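# Hand the bar over to the other gripper by its red end

## Task

Move the bar from the gripper that has it into the other gripper without setting it down anywhere. At the end only the receiving gripper may be holding the bar, and it must grip the red end.

## Robot and tools

Robot: two arms, left_arm and right_arm, each ending in a two-finger parallel gripper. Left base sits at (-0.021, +0.432, 0) m and right base at (+0.066, -0.506, 0) m, both turned only slightly about z. A camera stand is behind the arms. Cameras: cam_high, cam_left_wrist, cam_right_wrist, each 672x504.

Frame: all positions, orientations, velocities and offsets use the scene frame. Its origin is at table-top height, midway between the nominal bases. +z is up, +x points out over the table, and left_arm is on the +y side. Image left and right do not match arm names. On a gripper, the fingers point along its +z, open and close along its y, and a block sticks out about 10 cm toward its +x. end_effector_position is the spot between the pads when closed. Closed fingertips reach about 19 mm past it, open ones about 6 mm. Printed poses can be off by a few cm.

Row layout (both motion tools): one row of 18 numbers, each in [-1, 1], always for both arms. Order: left dx, dy, dz, rx, ry, rz, left gripper position, force_limit, speed; then the same nine for the right. The six pose numbers are an offset, not a pose. They count from that arm's Hand target at the start of the call, along scene axes. 1.0 equals 0.6 m or 180 degrees. rx, ry, rz form one rotation vector about the hand's position. Rows in one call do not add up; each counts from the same start. A later call starts from the new Hand target, so repeating an offset moves the arm again. All six zero means go back to (re-request) the Hand target. Commanded orientation is clipped to 32 degrees from the measured one per step.

Gripper numbers are absolute settings. position +1 is fully open (85 mm), about -0.8 is where pads meet, -1 closes until blocked. speed -1, 0 and +1 give roughly 20, 85 and 150 mm/s. force_limit and speed together set grip force: slow closing gives about 30 N per pad at force_limit -1 and 100 N at +1; closing from at least 1 cm wide toward at least 1 cm narrower gives about 120-135 N at speed 0 and 200-245 N at speed +1. Both start at +1. To leave a gripper unchanged, resend its last three numbers; a new force_limit or speed takes effect only with a position change of 0.01 or more. To grip, send -1 and keep it; confirm object_status 2.

Tools:
- execute_actions: actions is a list of actions; each action is up to 15 rows at 1/30 s per row, a short one holding its last row. cameras: list of names, ["all"], [] or null. An empty actions list returns images and the full state.
- move: target is one 18-number row or a list of up to 15 rows, all offsets counted from the same starting Hand targets. Straight-line paths, no avoidance of objects or the other arm, capped at 10 s. speed in m/s, 0.002 to 3.6, default 0.25 (turning up to twice that in rad/s), one value or one per target. blend in m rounds corners in a list. stop_force in N, 3 to 120, ends an arm's path on a felt push along its path; avoid it when the gripper rotates or when backing off something it presses. zero (with stop_force only) chooses whether to rezero first. blocking=false returns early; not allowed with stop_force. Keep finger numbers the same in every row of a list.
- wait: seconds 0 to 10; arms hold their commands.
- stop: brakes a running move.
- zoom_image: camera plus region [x0, y0, x1, y1] in pixels, at most 504 by 504.
- zero_wrist_force: arm is left_arm or right_arm.
- finished_scene: scene is the current scene number; irreversible.

Results: Hand target (the base for the next offsets), end_effector_position, end_effector_quat_wxyz, velocities, joint positions, velocities and torques, Tool commands, motor temperatures, wrist force and torque in the gripper's own axes plus the peak since the last report. object_status: 0 moving, 1 stopped while opening, 2 stopped while closing (gripping), 3 at the requested position or pads met. position_measured is in counts: 3 fully open, 78 about 60 mm, 130 about 40 mm, 180 about 20 mm, 230 pads together. A move adds a move: line such as done, off_target, moving, held or fault, and limits=paced or limits=held. A hand often rests a little short of its Hand target; send the missing distance as an offset.

Cautions: never drop the bar or leave it off the table. Arms are stiff, so aiming past a firm contact can trigger a fault stop (about 150 N outside force, or joint torque limits of 132 N m on the big joints and 24.6 N m on wrists), halting the arm 10 s. A clearance check may block commands bringing the arms close, but fingers against fingers are allowed; a gripper closing on the other arm's fingers presses them as hard as it grips, and a moderate hit between arms can fail the task. Avoid paths close to an arm's own base. Avoid hard grips on a part still resting on something, and fast swings of a held load. Motors heat while holding or stretching; MOTOR HOT appears at 70 °C and brakes set at 85 °C.

Each tool is called after "Request:" as name(argument=value, ...) on one line, values as JSON.

## Session

Request:
execute_actions(actions=[])

Scene clock: 0.00 s.
left_arm: end_effector_position=(+0.4078, +0.4254, +0.2026) position_measured=3 object_status=3 end_effector_quat_wxyz=(+0.000, +0.008, +1.000, +0.000) | right_arm: end_effector_position=(+0.5103, -0.0233, +0.1507) position_measured=170 object_status=2 end_effector_quat_wxyz=(+0.020, -0.033, +0.999, +0.024)
Joint positions: left_arm=[-0.316 -1.723 2.042 -1.89 -1.571 -0.316] | right_arm=[4.239 -1.971 -1.571 -1.108 1.563 0.969]
Joint velocities: within noise
Joint torques (N m): no reading
Motor temperatures (°C): left_arm=[27 28 25 34 35 30] | right_arm=[27 24 27 32 33 37]
Wrist force (N): no reading
Wrist torque (N m): no reading
Wrist force, peak (N): no reading
Hand target: left_arm +0.4078, +0.4254, +0.2026; +0.000, +0.008, +1.000, +0.000 | right_arm +0.5103, -0.0233, +0.1507; +0.020, -0.033, +0.999, +0.024
Tool commands: left_gripper/position=+1.0 left_gripper/force_limit=+1.0 left_gripper/speed=+1.0 right_gripper/position=-0.466667 right_gripper/force_limit=+1.0 right_gripper/speed=-1.0

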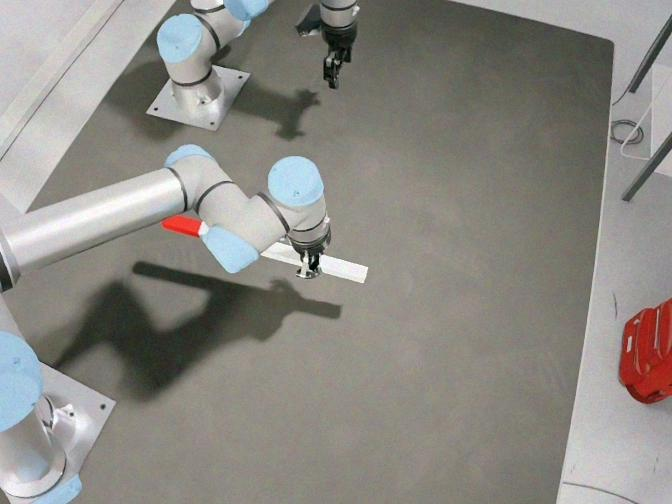

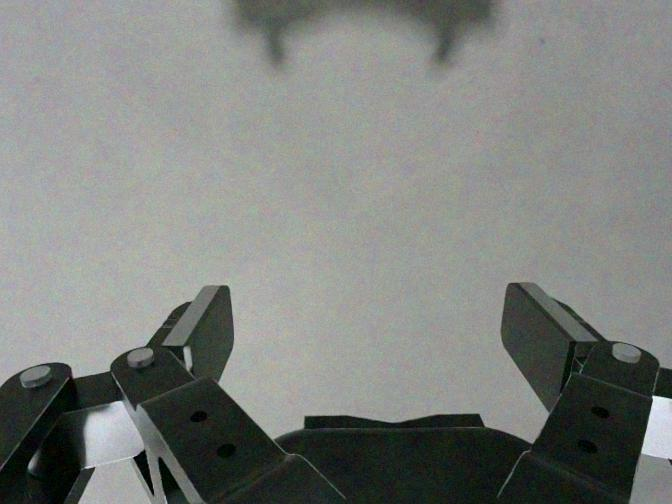

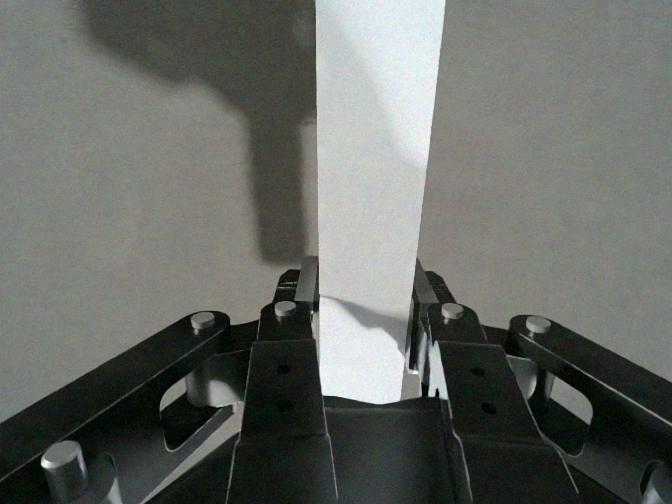

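Request:
move(target=[0.1703, -0.159, 0.0957, 0, 0, -0.4949, 1.0, 1.0, 1.0, 0, 0, 0, -0.0020, 0.0221, -0.5209, -0.466667, 1.0, -1.0], speed=0.4, cameras=["all"])

Scene clock: 48.67 s.
left_arm: end_effector_position=(+0.5100, +0.3299, +0.2600) position_measured=3 object_status=3 end_effector_quat_wxyz=(+0.000, +0.707, +0.707, +0.000) | right_arm: end_effector_position=(+0.5103, -0.0233, +0.1507) position_measured=170 object_status=2 end_effector_quat_wxyz=(+0.000, +0.707, +0.707, +0.000)
Joint positions: left_arm=[-0.423 -1.48 1.657 -1.747 -1.571 1.131] | right_arm=[4.236 -2 -1.51 -1.202 1.57 2.603]
Joint torques (N m): left_arm=[9.88 -33.66 -16.93 -4.01 -0.77 0.79] | right_arm=[4.93 40.13 20.61 4.89 -1.58 1.31]
Wrist force (N): left_arm=[-0.3 0.1 -0.2] | right_arm=[-0.2 -0.1 0.2]
Wrist torque (N m): left_arm=[0.01 0.07 0.01] | right_arm=[0.00 0.00 0.07]
Wrist force, peak (N): left_arm=[-0.6 0.5 -0.5] | right_arm=[0.0 -0.3 0.6]
Hand target: left_arm +0.5100, +0.3300, +0.2600; +0.000, +0.707, +0.707, +0.000 | right_arm +0.5103, -0.0233, +0.1507; +0.000, +0.707, +0.707, +0.000
Off the commanded pose: left_arm 0.000 m, 0 deg | right_arm 0.000 m, 0 deg.
move: done

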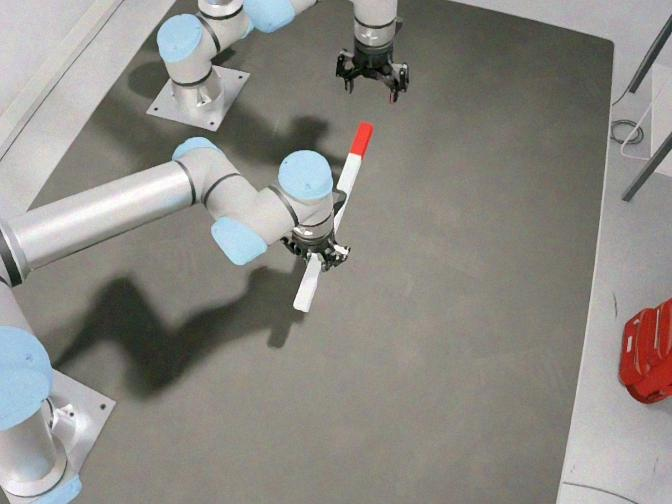

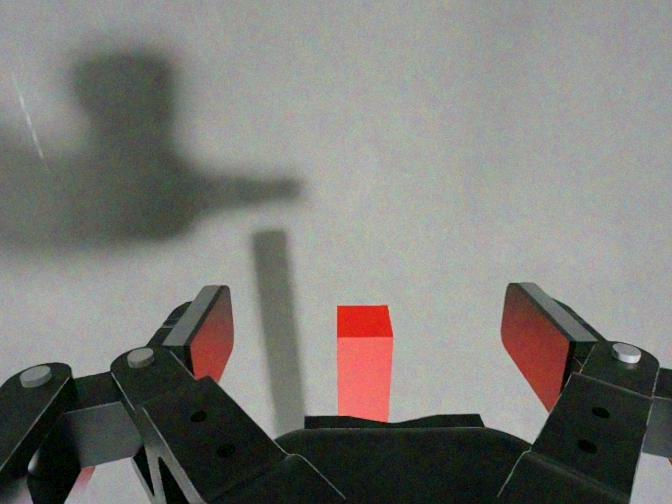

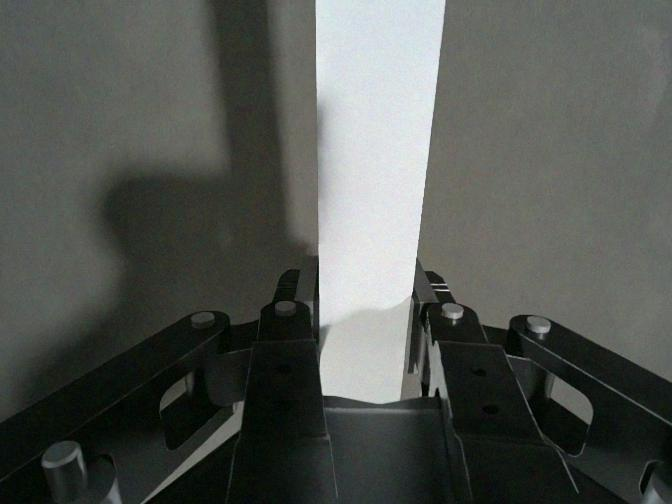

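Request:
move(target=[0.0067, -0.1333, -0.05, 0, 0, 0, 1.0, 1.0, 1.0, 0, 0, 0, 0, 0, 0, -0.466667, 1.0, -1.0], speed=0.25, cameras=["cam_high", "cam_left_wrist"])

Scene clock: 113.87 s.
left_arm: end_effector_position=(+0.5141, +0.2500, +0.2301) position_measured=3 object_status=3 end_effector_quat_wxyz=(+0.000, +0.707, +0.707, +0.000) | right_arm: end_effector_position=(+0.5103, -0.0233, +0.1507) position_measured=170 object_status=2 end_effector_quat_wxyz=(+0.000, +0.707, +0.707, +0.000)
Joint positions: left_arm=[-0.55 -1.408 1.652 -1.815 -1.571 1.004] | right_arm=[4.236 -2 -1.51 -1.202 1.57 2.603]
Joint torques (N m): left_arm=[1.33 -31.51 -16.49 -1.46 1.79 1.39] | right_arm=[10.92 56.18 12.77 5.58 -1.5 1.45]
Wrist force (N): left_arm=[0.0 -0.2 0.0] | right_arm=[0.0 -0.1 0.1]
Wrist torque (N m): left_arm=[-0.02 0.04 -0.06] | right_arm=[-0.01 -0.03 0.06]
Wrist force, peak (N): left_arm=[-3.0 -0.2 0.7] | right_arm=[-0.2 -0.4 0.2]
Hand target: left_arm +0.5140, +0.2500, +0.2300; +0.000, +0.707, +0.707, +0.000 | right_arm +0.5103, -0.0233, +0.1507; +0.000, +0.707, +0.707, +0.000
Off the commanded pose: left_arm 0.000 m, 0 deg | right_arm 0.000 m, 0 deg.
move: done
Images, in order (width x height): cam_high 672x504, cam_left_wrist 672x504.

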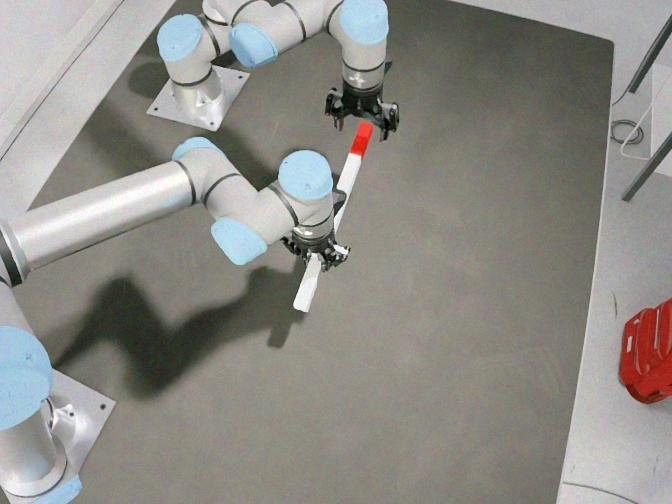

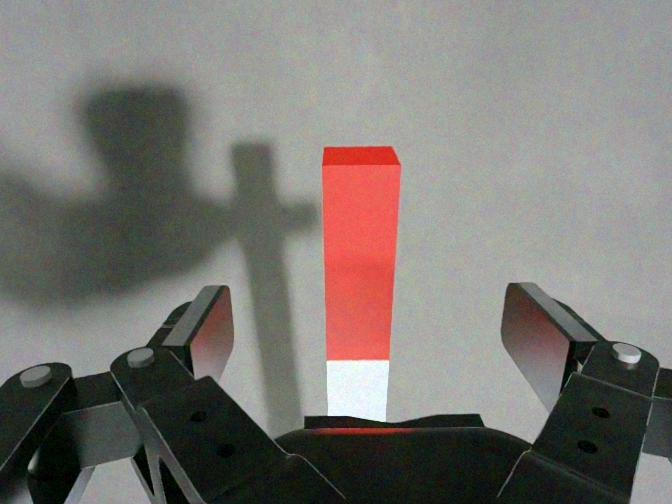

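Request:
move(target=[[0, 0, -0.05, 0, 0, 0, 0.0, 1.0, 0.0, 0, 0, 0, 0, 0, 0, -0.466667, 1.0, -1.0], [0, 0, -0.05, 0, 0, 0, -1.0, 1.0, -1.0, 0, 0, 0, 0, 0, 0, -0.466667, 1.0, -1.0]], speed=0.15, cameras=["cam_high", "cam_left_wrist"])

Scene clock: 148.00 s.
left_arm: end_effector_position=(+0.5140, +0.2500, +0.2000) position_measured=171 object_status=0 end_effector_quat_wxyz=(+0.000, +0.707, +0.707, +0.000) | right_arm: end_effector_position=(+0.5103, -0.0233, +0.1507) position_measured=170 object_status=2 end_effector_quat_wxyz=(+0.000, +0.707, +0.707, +0.000)
Joint positions: left_arm=[-0.55 -1.388 1.708 -1.891 -1.571 1.004] | right_arm=[4.236 -2 -1.51 -1.202 1.57 2.603]
Joint torques (N m): left_arm=[-6.76 -34.82 -31.58 -4.19 1.56 -1.09] | right_arm=[9.42 56.16 15.25 5.4 1.48 -0.57]
Wrist force (N): left_arm=[2.8 -4.7 -1.3] | right_arm=[-3.3 4.4 1.3]
Wrist torque (N m): left_arm=[-0.14 -0.04 0.34] | right_arm=[0.32 -0.08 0.86]
Wrist force, peak (N): left_arm=[3.3 -4.8 -1.0] | right_arm=[-3.1 4.6 1.1]
Hand target: left_arm +0.5140, +0.2500, +0.2000; +0.000, +0.707, +0.707, +0.000 | right_arm +0.5103, -0.0233, +0.1507; +0.000, +0.707, +0.707, +0.000
Off the commanded pose: left_arm 0.000 m, 0 deg | right_arm 0.000 m, 0 deg.
move: done
Images, in order (width x height): cam_high 672x504, cam_left_wrist 672x504.

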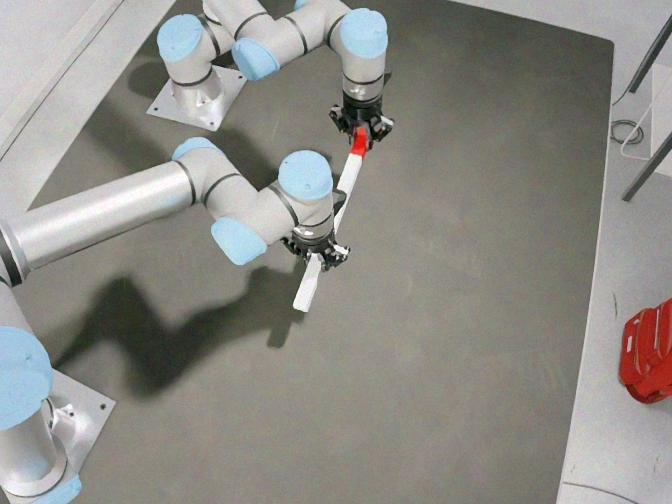

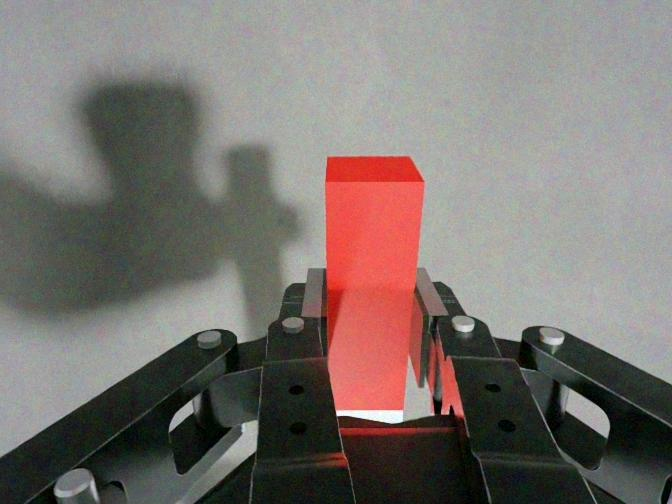

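Request:
wait(seconds=0.1)

Scene clock: 152.10 s.
left_arm: end_effector_position=(+0.5140, +0.2500, +0.2000) position_measured=171 object_status=2 end_effector_quat_wxyz=(+0.000, +0.707, +0.707, +0.000) | right_arm: end_effector_position=(+0.5103, -0.0233, +0.1507) position_measured=170 object_status=2 end_effector_quat_wxyz=(+0.000, +0.707, +0.707, +0.000)
Joint positions: left_arm=[-0.55 -1.388 1.708 -1.891 -1.571 1.004] | right_arm=[4.236 -2 -1.51 -1.202 1.57 2.603]
Joint torques (N m): left_arm=[-3.52 -29.35 -31.7 -4.42 1.32 -0.3] | right_arm=[9.32 55.33 17.93 5.37 2.44 -2.01]
Wrist force (N): left_arm=[2.9 -4.6 -1.2] | right_arm=[-3.4 4.4 1.1]
Wrist torque (N m): left_arm=[-0.13 -0.04 0.33] | right_arm=[0.32 -0.05 0.86]
Wrist force, peak (N): left_arm=[2.9 -5.1 -1.2] | right_arm=[-3.5 4.5 1.0]
Hand target: left_arm +0.5140, +0.2500, +0.2000; +0.000, +0.707, +0.707, +0.000 | right_arm +0.5103, -0.0233, +0.1507; +0.000, +0.707, +0.707, +0.000
Tool commands: left_gripper/position=-1.0 left_gripper/force_limit=+1.0 left_gripper/speed=-1.0 right_gripper/position=-0.466667 right_gripper/force_limit=+1.0 right_gripper/speed=-1.0
Off the commanded pose: left_arm 0.000 m, 0 deg | right_arm 0.000 m, 0 deg.
wait: 0.10 s; at rest from the start

Request:
move(target=[[0, 0, 0, 0, 0, 0, -1.0, 1.0, -1.0, 0, 0, 0, 0, 0, 0, 0.35, 0.0, -1.0], [0, 0, 0, 0, 0, 0, -1.0, 1.0, -1.0, 0, 0, 0.2, 0, 0, 0, 0.35, 0.0, -1.0]], speed=0.2, cameras=["all"])

Scene clock: 159.37 s.
left_arm: end_effector_position=(+0.5140, +0.2500, +0.2000) position_measured=171 object_status=2 end_effector_quat_wxyz=(+0.000, +0.707, +0.707, +0.000) | right_arm: end_effector_position=(+0.5103, -0.0233, +0.2707) position_measured=85 object_status=3 end_effector_quat_wxyz=(+0.000, +0.707, +0.707, +0.000)
Joint positions: left_arm=[-0.55 -1.388 1.708 -1.891 -1.571 1.004] | right_arm=[4.236 -1.936 -1.287 -1.489 1.57 2.603]
Joint torques (N m): left_arm=[-0.42 -24.35 -31.05 -1.81 0.4 1.57] | right_arm=[8.02 30.45 23.97 3.26 1.35 1.42]
Wrist force (N): left_arm=[-0.1 -0.3 1.9] | right_arm=[0.1 0.4 -1.9]
Wrist torque (N m): left_arm=[-0.05 0.40 -0.07] | right_arm=[0.07 0.18 0.06]
Wrist force, peak (N): left_arm=[3.3 -4.9 -0.9] | right_arm=[-3.6 4.4 1.2]
Hand target: left_arm +0.5140, +0.2500, +0.2000; +0.000, +0.707, +0.707, +0.000 | right_arm +0.5103, -0.0233, +0.2707; +0.000, +0.707, +0.707, +0.000
Off the commanded pose: left_arm 0.000 m, 0 deg | right_arm 0.000 m, 0 deg.
move: done

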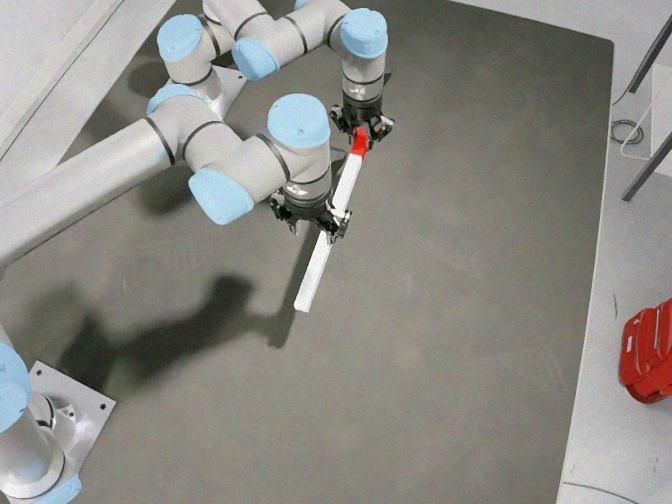

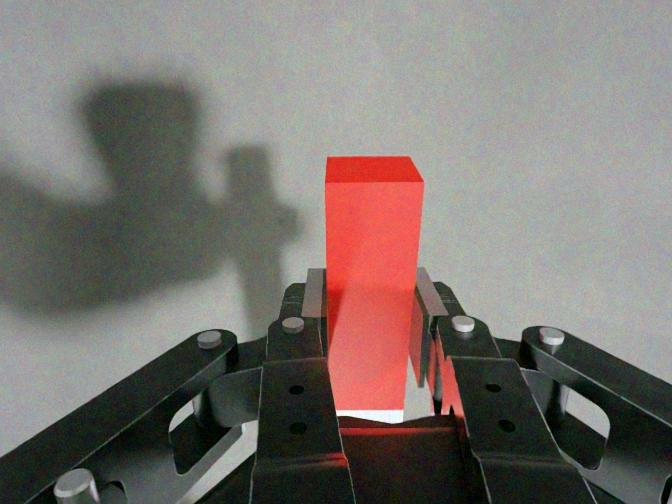

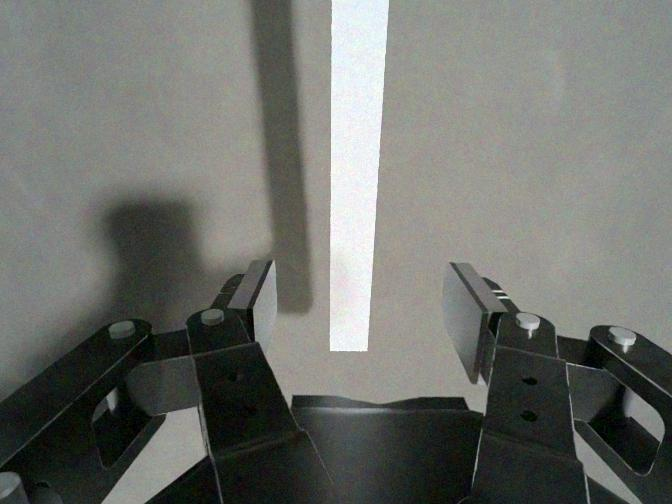

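Request:
finished_scene(scene=1)

The scene is finished: the task was done.


## Next scene

The same job, from a new start.

Request:
execute_actions(actions=[])

Scene clock: 0.00 s.
left_arm: end_effector_position=(+0.4078, +0.4254, +0.2026) position_measured=3 object_status=3 end_effector_quat_wxyz=(+0.000, +0.008, +1.000, +0.000) | right_arm: end_effector_position=(+0.4758, +0.0214, +0.2690) position_measured=182 object_status=2 end_effector_quat_wxyz=(+0.073, -0.279, +0.956, +0.059)
Joint positions: left_arm=[-0.316 -1.723 2.042 -1.89 -1.571 -0.316] | right_arm=[4.327 -1.86 -1.453 -1.213 1.541 0.552]
Joint velocities: within noise
Joint torques (N m): no reading
Motor temperatures (°C): left_arm=[26 27 24 33 35 30] | right_arm=[26 23 27 31 32 36]
Wrist force (N): no reading
Wrist torque (N m): no reading
Wrist force, peak (N): no reading
Hand target: left_arm +0.4078, +0.4254, +0.2026; +0.000, +0.008, +1.000, +0.000 | right_arm +0.4758, +0.0214, +0.2690; +0.073, -0.279, +0.956, +0.059
Tool commands: left_gripper/position=+1.0 left_gripper/force_limit=+1.0 left_gripper/speed=+1.0 right_gripper/position=-0.576471 right_gripper/force_limit=+1.0 right_gripper/speed=-1.0

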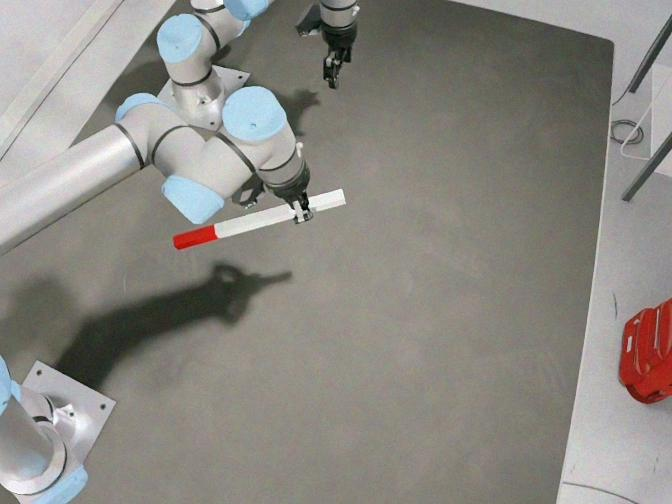

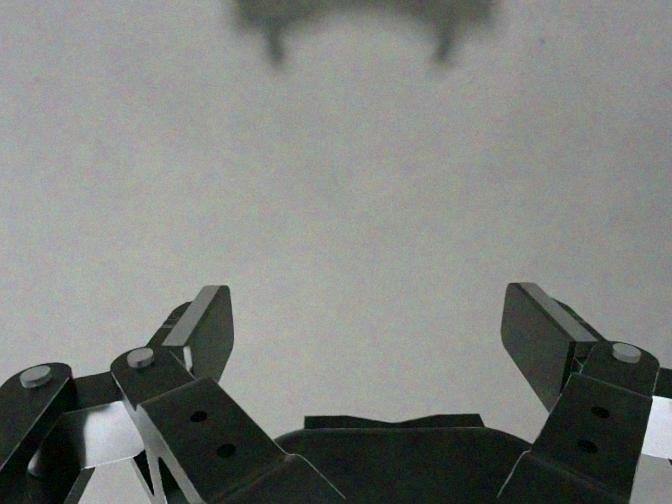

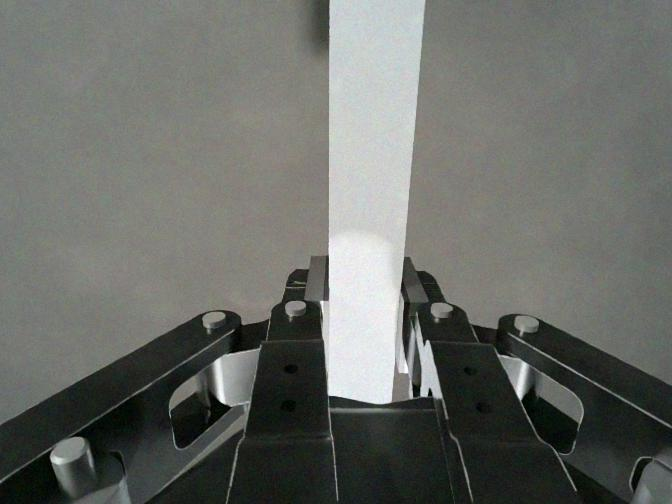

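Request:
move(target=[[0, 0, 0.262, 0, 0, -0.198, 1.0, 1.0, 1.0, 0, 0, 0, 0.0031, 0.0290, -0.2714, -0.576471, 1.0, -1.0], [0.1203, -0.2923, 0.2707, 0, 0, -0.4949, 1.0, 1.0, 1.0, 0, 0, 0, 0.0077, 0.0725, -0.6785, -0.576471, 1.0, -1.0]], speed=0.5, blend=0.03, cameras=["cam_high", "cam_left_wrist"])

Scene clock: 23.87 s.
left_arm: end_effector_position=(+0.4800, +0.2500, +0.3650) position_measured=3 object_status=3 end_effector_quat_wxyz=(+0.000, +0.707, +0.707, +0.000) | right_arm: end_effector_position=(+0.4759, +0.0214, +0.2689) position_measured=182 object_status=2 end_effector_quat_wxyz=(+0.000, +0.707, +0.707, +0.000)
Joint positions: left_arm=[-0.586 -1.51 1.419 -1.481 -1.571 0.969] | right_arm=[4.315 -1.967 -1.248 -1.498 1.57 2.682]
Joint torques (N m): left_arm=[9.25 -31.71 -16.37 -3.63 -1.74 -0.76] | right_arm=[9.03 51.36 15.27 5.46 -1.96 1.5]
Wrist force (N): left_arm=[0.1 -0.6 -0.2] | right_arm=[-0.6 0.2 -0.5]
Wrist torque (N m): left_arm=[-0.09 -0.01 0.03] | right_arm=[0.04 0.15 0.07]
Wrist force, peak (N): left_arm=[2.0 0.6 -2.2] | right_arm=[-0.5 -0.1 -0.8]
Hand target: left_arm +0.4800, +0.2500, +0.3650; +0.000, +0.707, +0.707, +0.000 | right_arm +0.4758, +0.0214, +0.2690; +0.000, +0.707, +0.707, +0.000
Off the commanded pose: left_arm 0.000 m, 0 deg | right_arm 0.000 m, 0 deg.
move: done
Images, in order (width x height): cam_high 672x504, cam_left_wrist 672x504.

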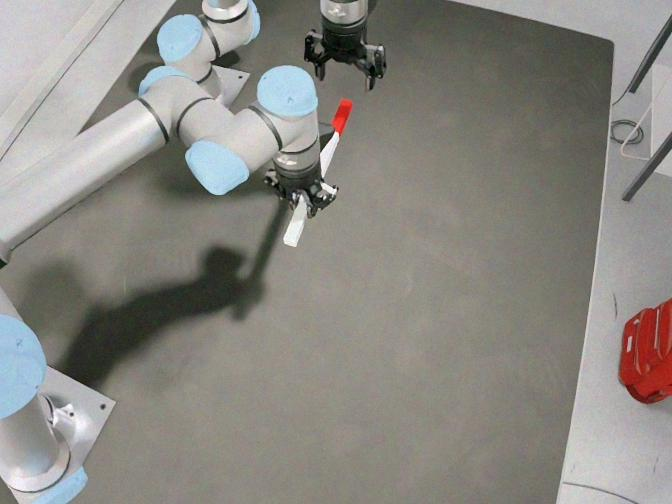

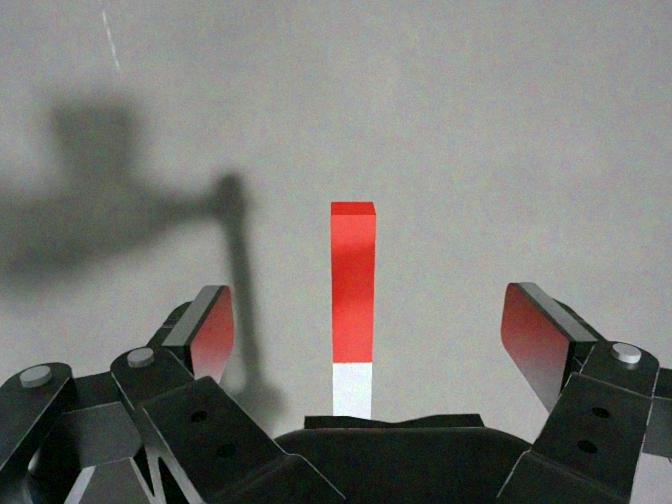

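Request:
move(target=[[0, -0.04, -0.1133, 0, 0, 0, 0.0, 1.0, 0.0, 0, 0, 0, 0, 0, 0, -0.576471, 1.0, -1.0], [0, -0.04, -0.1133, 0, 0, 0, -1.0, 1.0, -1.0, 0, 0, 0, 0, 0, 0, -0.576471, 1.0, -1.0]], speed=0.2, cameras=["cam_high", "cam_left_wrist"])

Scene clock: 41.77 s.
left_arm: end_effector_position=(+0.4800, +0.2260, +0.2971) position_measured=183 object_status=0 end_effector_quat_wxyz=(+0.000, +0.707, +0.707, +0.000) | right_arm: end_effector_position=(+0.4758, +0.0214, +0.2690) position_measured=182 object_status=2 end_effector_quat_wxyz=(+0.000, +0.707, +0.707, +0.000)
Joint positions: left_arm=[-0.623 -1.489 1.571 -1.653 -1.571 0.932] | right_arm=[4.316 -1.967 -1.248 -1.498 1.57 2.682]
Joint torques (N m): left_arm=[9.27 -31.14 -20.65 -4.05 1.89 1.02] | right_arm=[11.16 56.37 15.55 5.39 2.81 -1.03]
Wrist force (N): left_arm=[2.5 -7.8 -1.5] | right_arm=[-3.2 7.8 0.4]
Wrist torque (N m): left_arm=[-0.02 -0.08 0.44] | right_arm=[0.27 0.10 1.14]
Wrist force, peak (N): left_arm=[2.7 -8.1 -1.5] | right_arm=[-2.9 7.9 0.3]
Hand target: left_arm +0.4800, +0.2260, +0.2971; +0.000, +0.707, +0.707, +0.000 | right_arm +0.4758, +0.0214, +0.2690; +0.000, +0.707, +0.707, +0.000
Off the commanded pose: left_arm 0.000 m, 0 deg | right_arm 0.000 m, 0 deg.
move: done
Images, in order (width x height): cam_high 672x504, cam_left_wrist 672x504.

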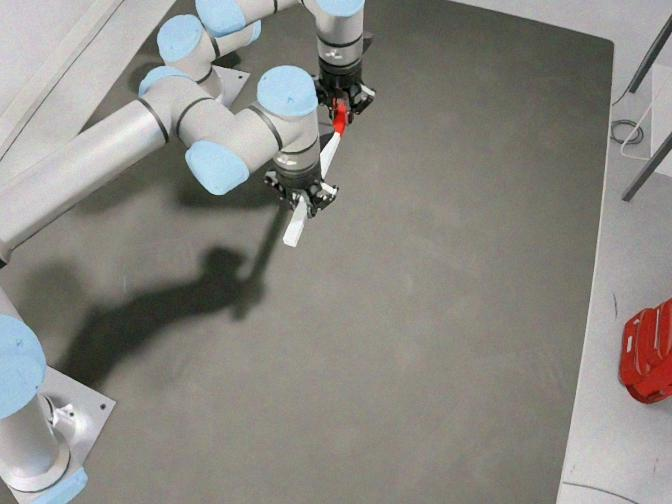

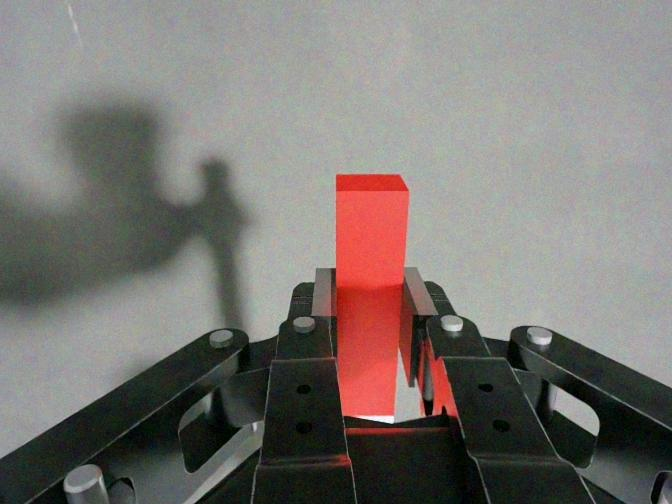

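Request:
move(target=[[0, 0, 0, 0, 0, 0, -1.0, 1.0, -1.0, 0, 0, 0, 0, 0, 0, 0.1, 0.0, -1.0], [0, 0, 0, 0, 0, 0, -1.0, 1.0, -1.0, 0, 0, 0.15, 0, 0, 0, 0.1, 0.0, -1.0]], speed=0.2, cameras=["cam_high", "cam_left_wrist"])

Scene clock: 50.93 s.
left_arm: end_effector_position=(+0.4800, +0.2260, +0.2971) position_measured=183 object_status=2 end_effector_quat_wxyz=(+0.000, +0.707, +0.707, +0.000) | right_arm: end_effector_position=(+0.4758, +0.0215, +0.3588) position_measured=117 object_status=3 end_effector_quat_wxyz=(+0.000, +0.707, +0.707, +0.000)
Joint positions: left_arm=[-0.623 -1.489 1.571 -1.653 -1.571 0.932] | right_arm=[4.316 -1.977 -1.003 -1.732 1.57 2.682]
Joint torques (N m): left_arm=[5.36 -20.83 -31.16 -4.05 -0.36 -1.53] | right_arm=[-3.61 54.95 27.46 3.51 1.71 -0.78]
Wrist force (N): left_arm=[0.0 -0.5 0.5] | right_arm=[-0.6 0.3 -1.5]
Wrist torque (N m): left_arm=[-0.07 0.12 -0.03] | right_arm=[0.05 0.22 0.06]
Wrist force, peak (N): left_arm=[2.6 -8.1 -1.5] | right_arm=[-3.1 8.1 0.5]
Hand target: left_arm +0.4800, +0.2260, +0.2971; +0.000, +0.707, +0.707, +0.000 | right_arm +0.4758, +0.0214, +0.3590; +0.000, +0.707, +0.707, +0.000
Off the commanded pose: left_arm 0.000 m, 0 deg | right_arm 0.000 m, 0 deg.
move: done
Images, in order (width x height): cam_high 672x504, cam_left_wrist 672x504.

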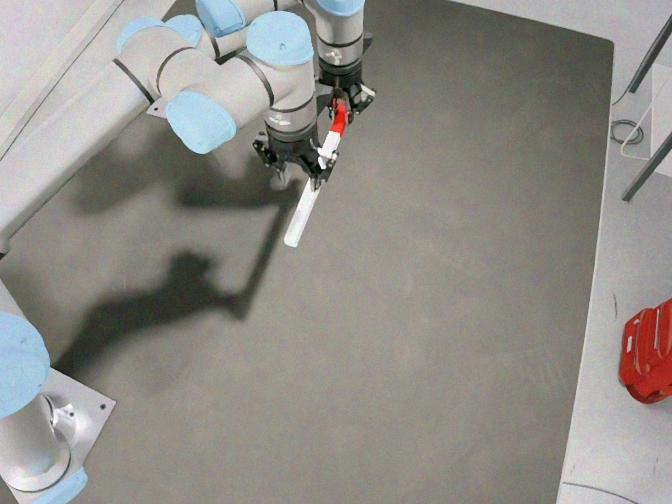

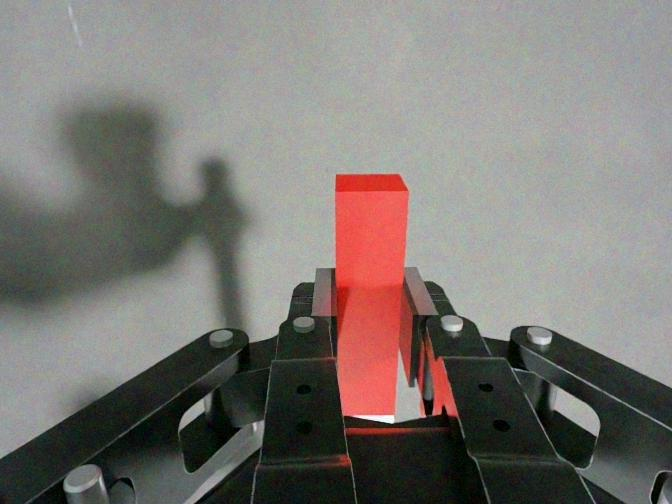

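Request:
finished_scene(scene=2)

The scene is finished: the task was done.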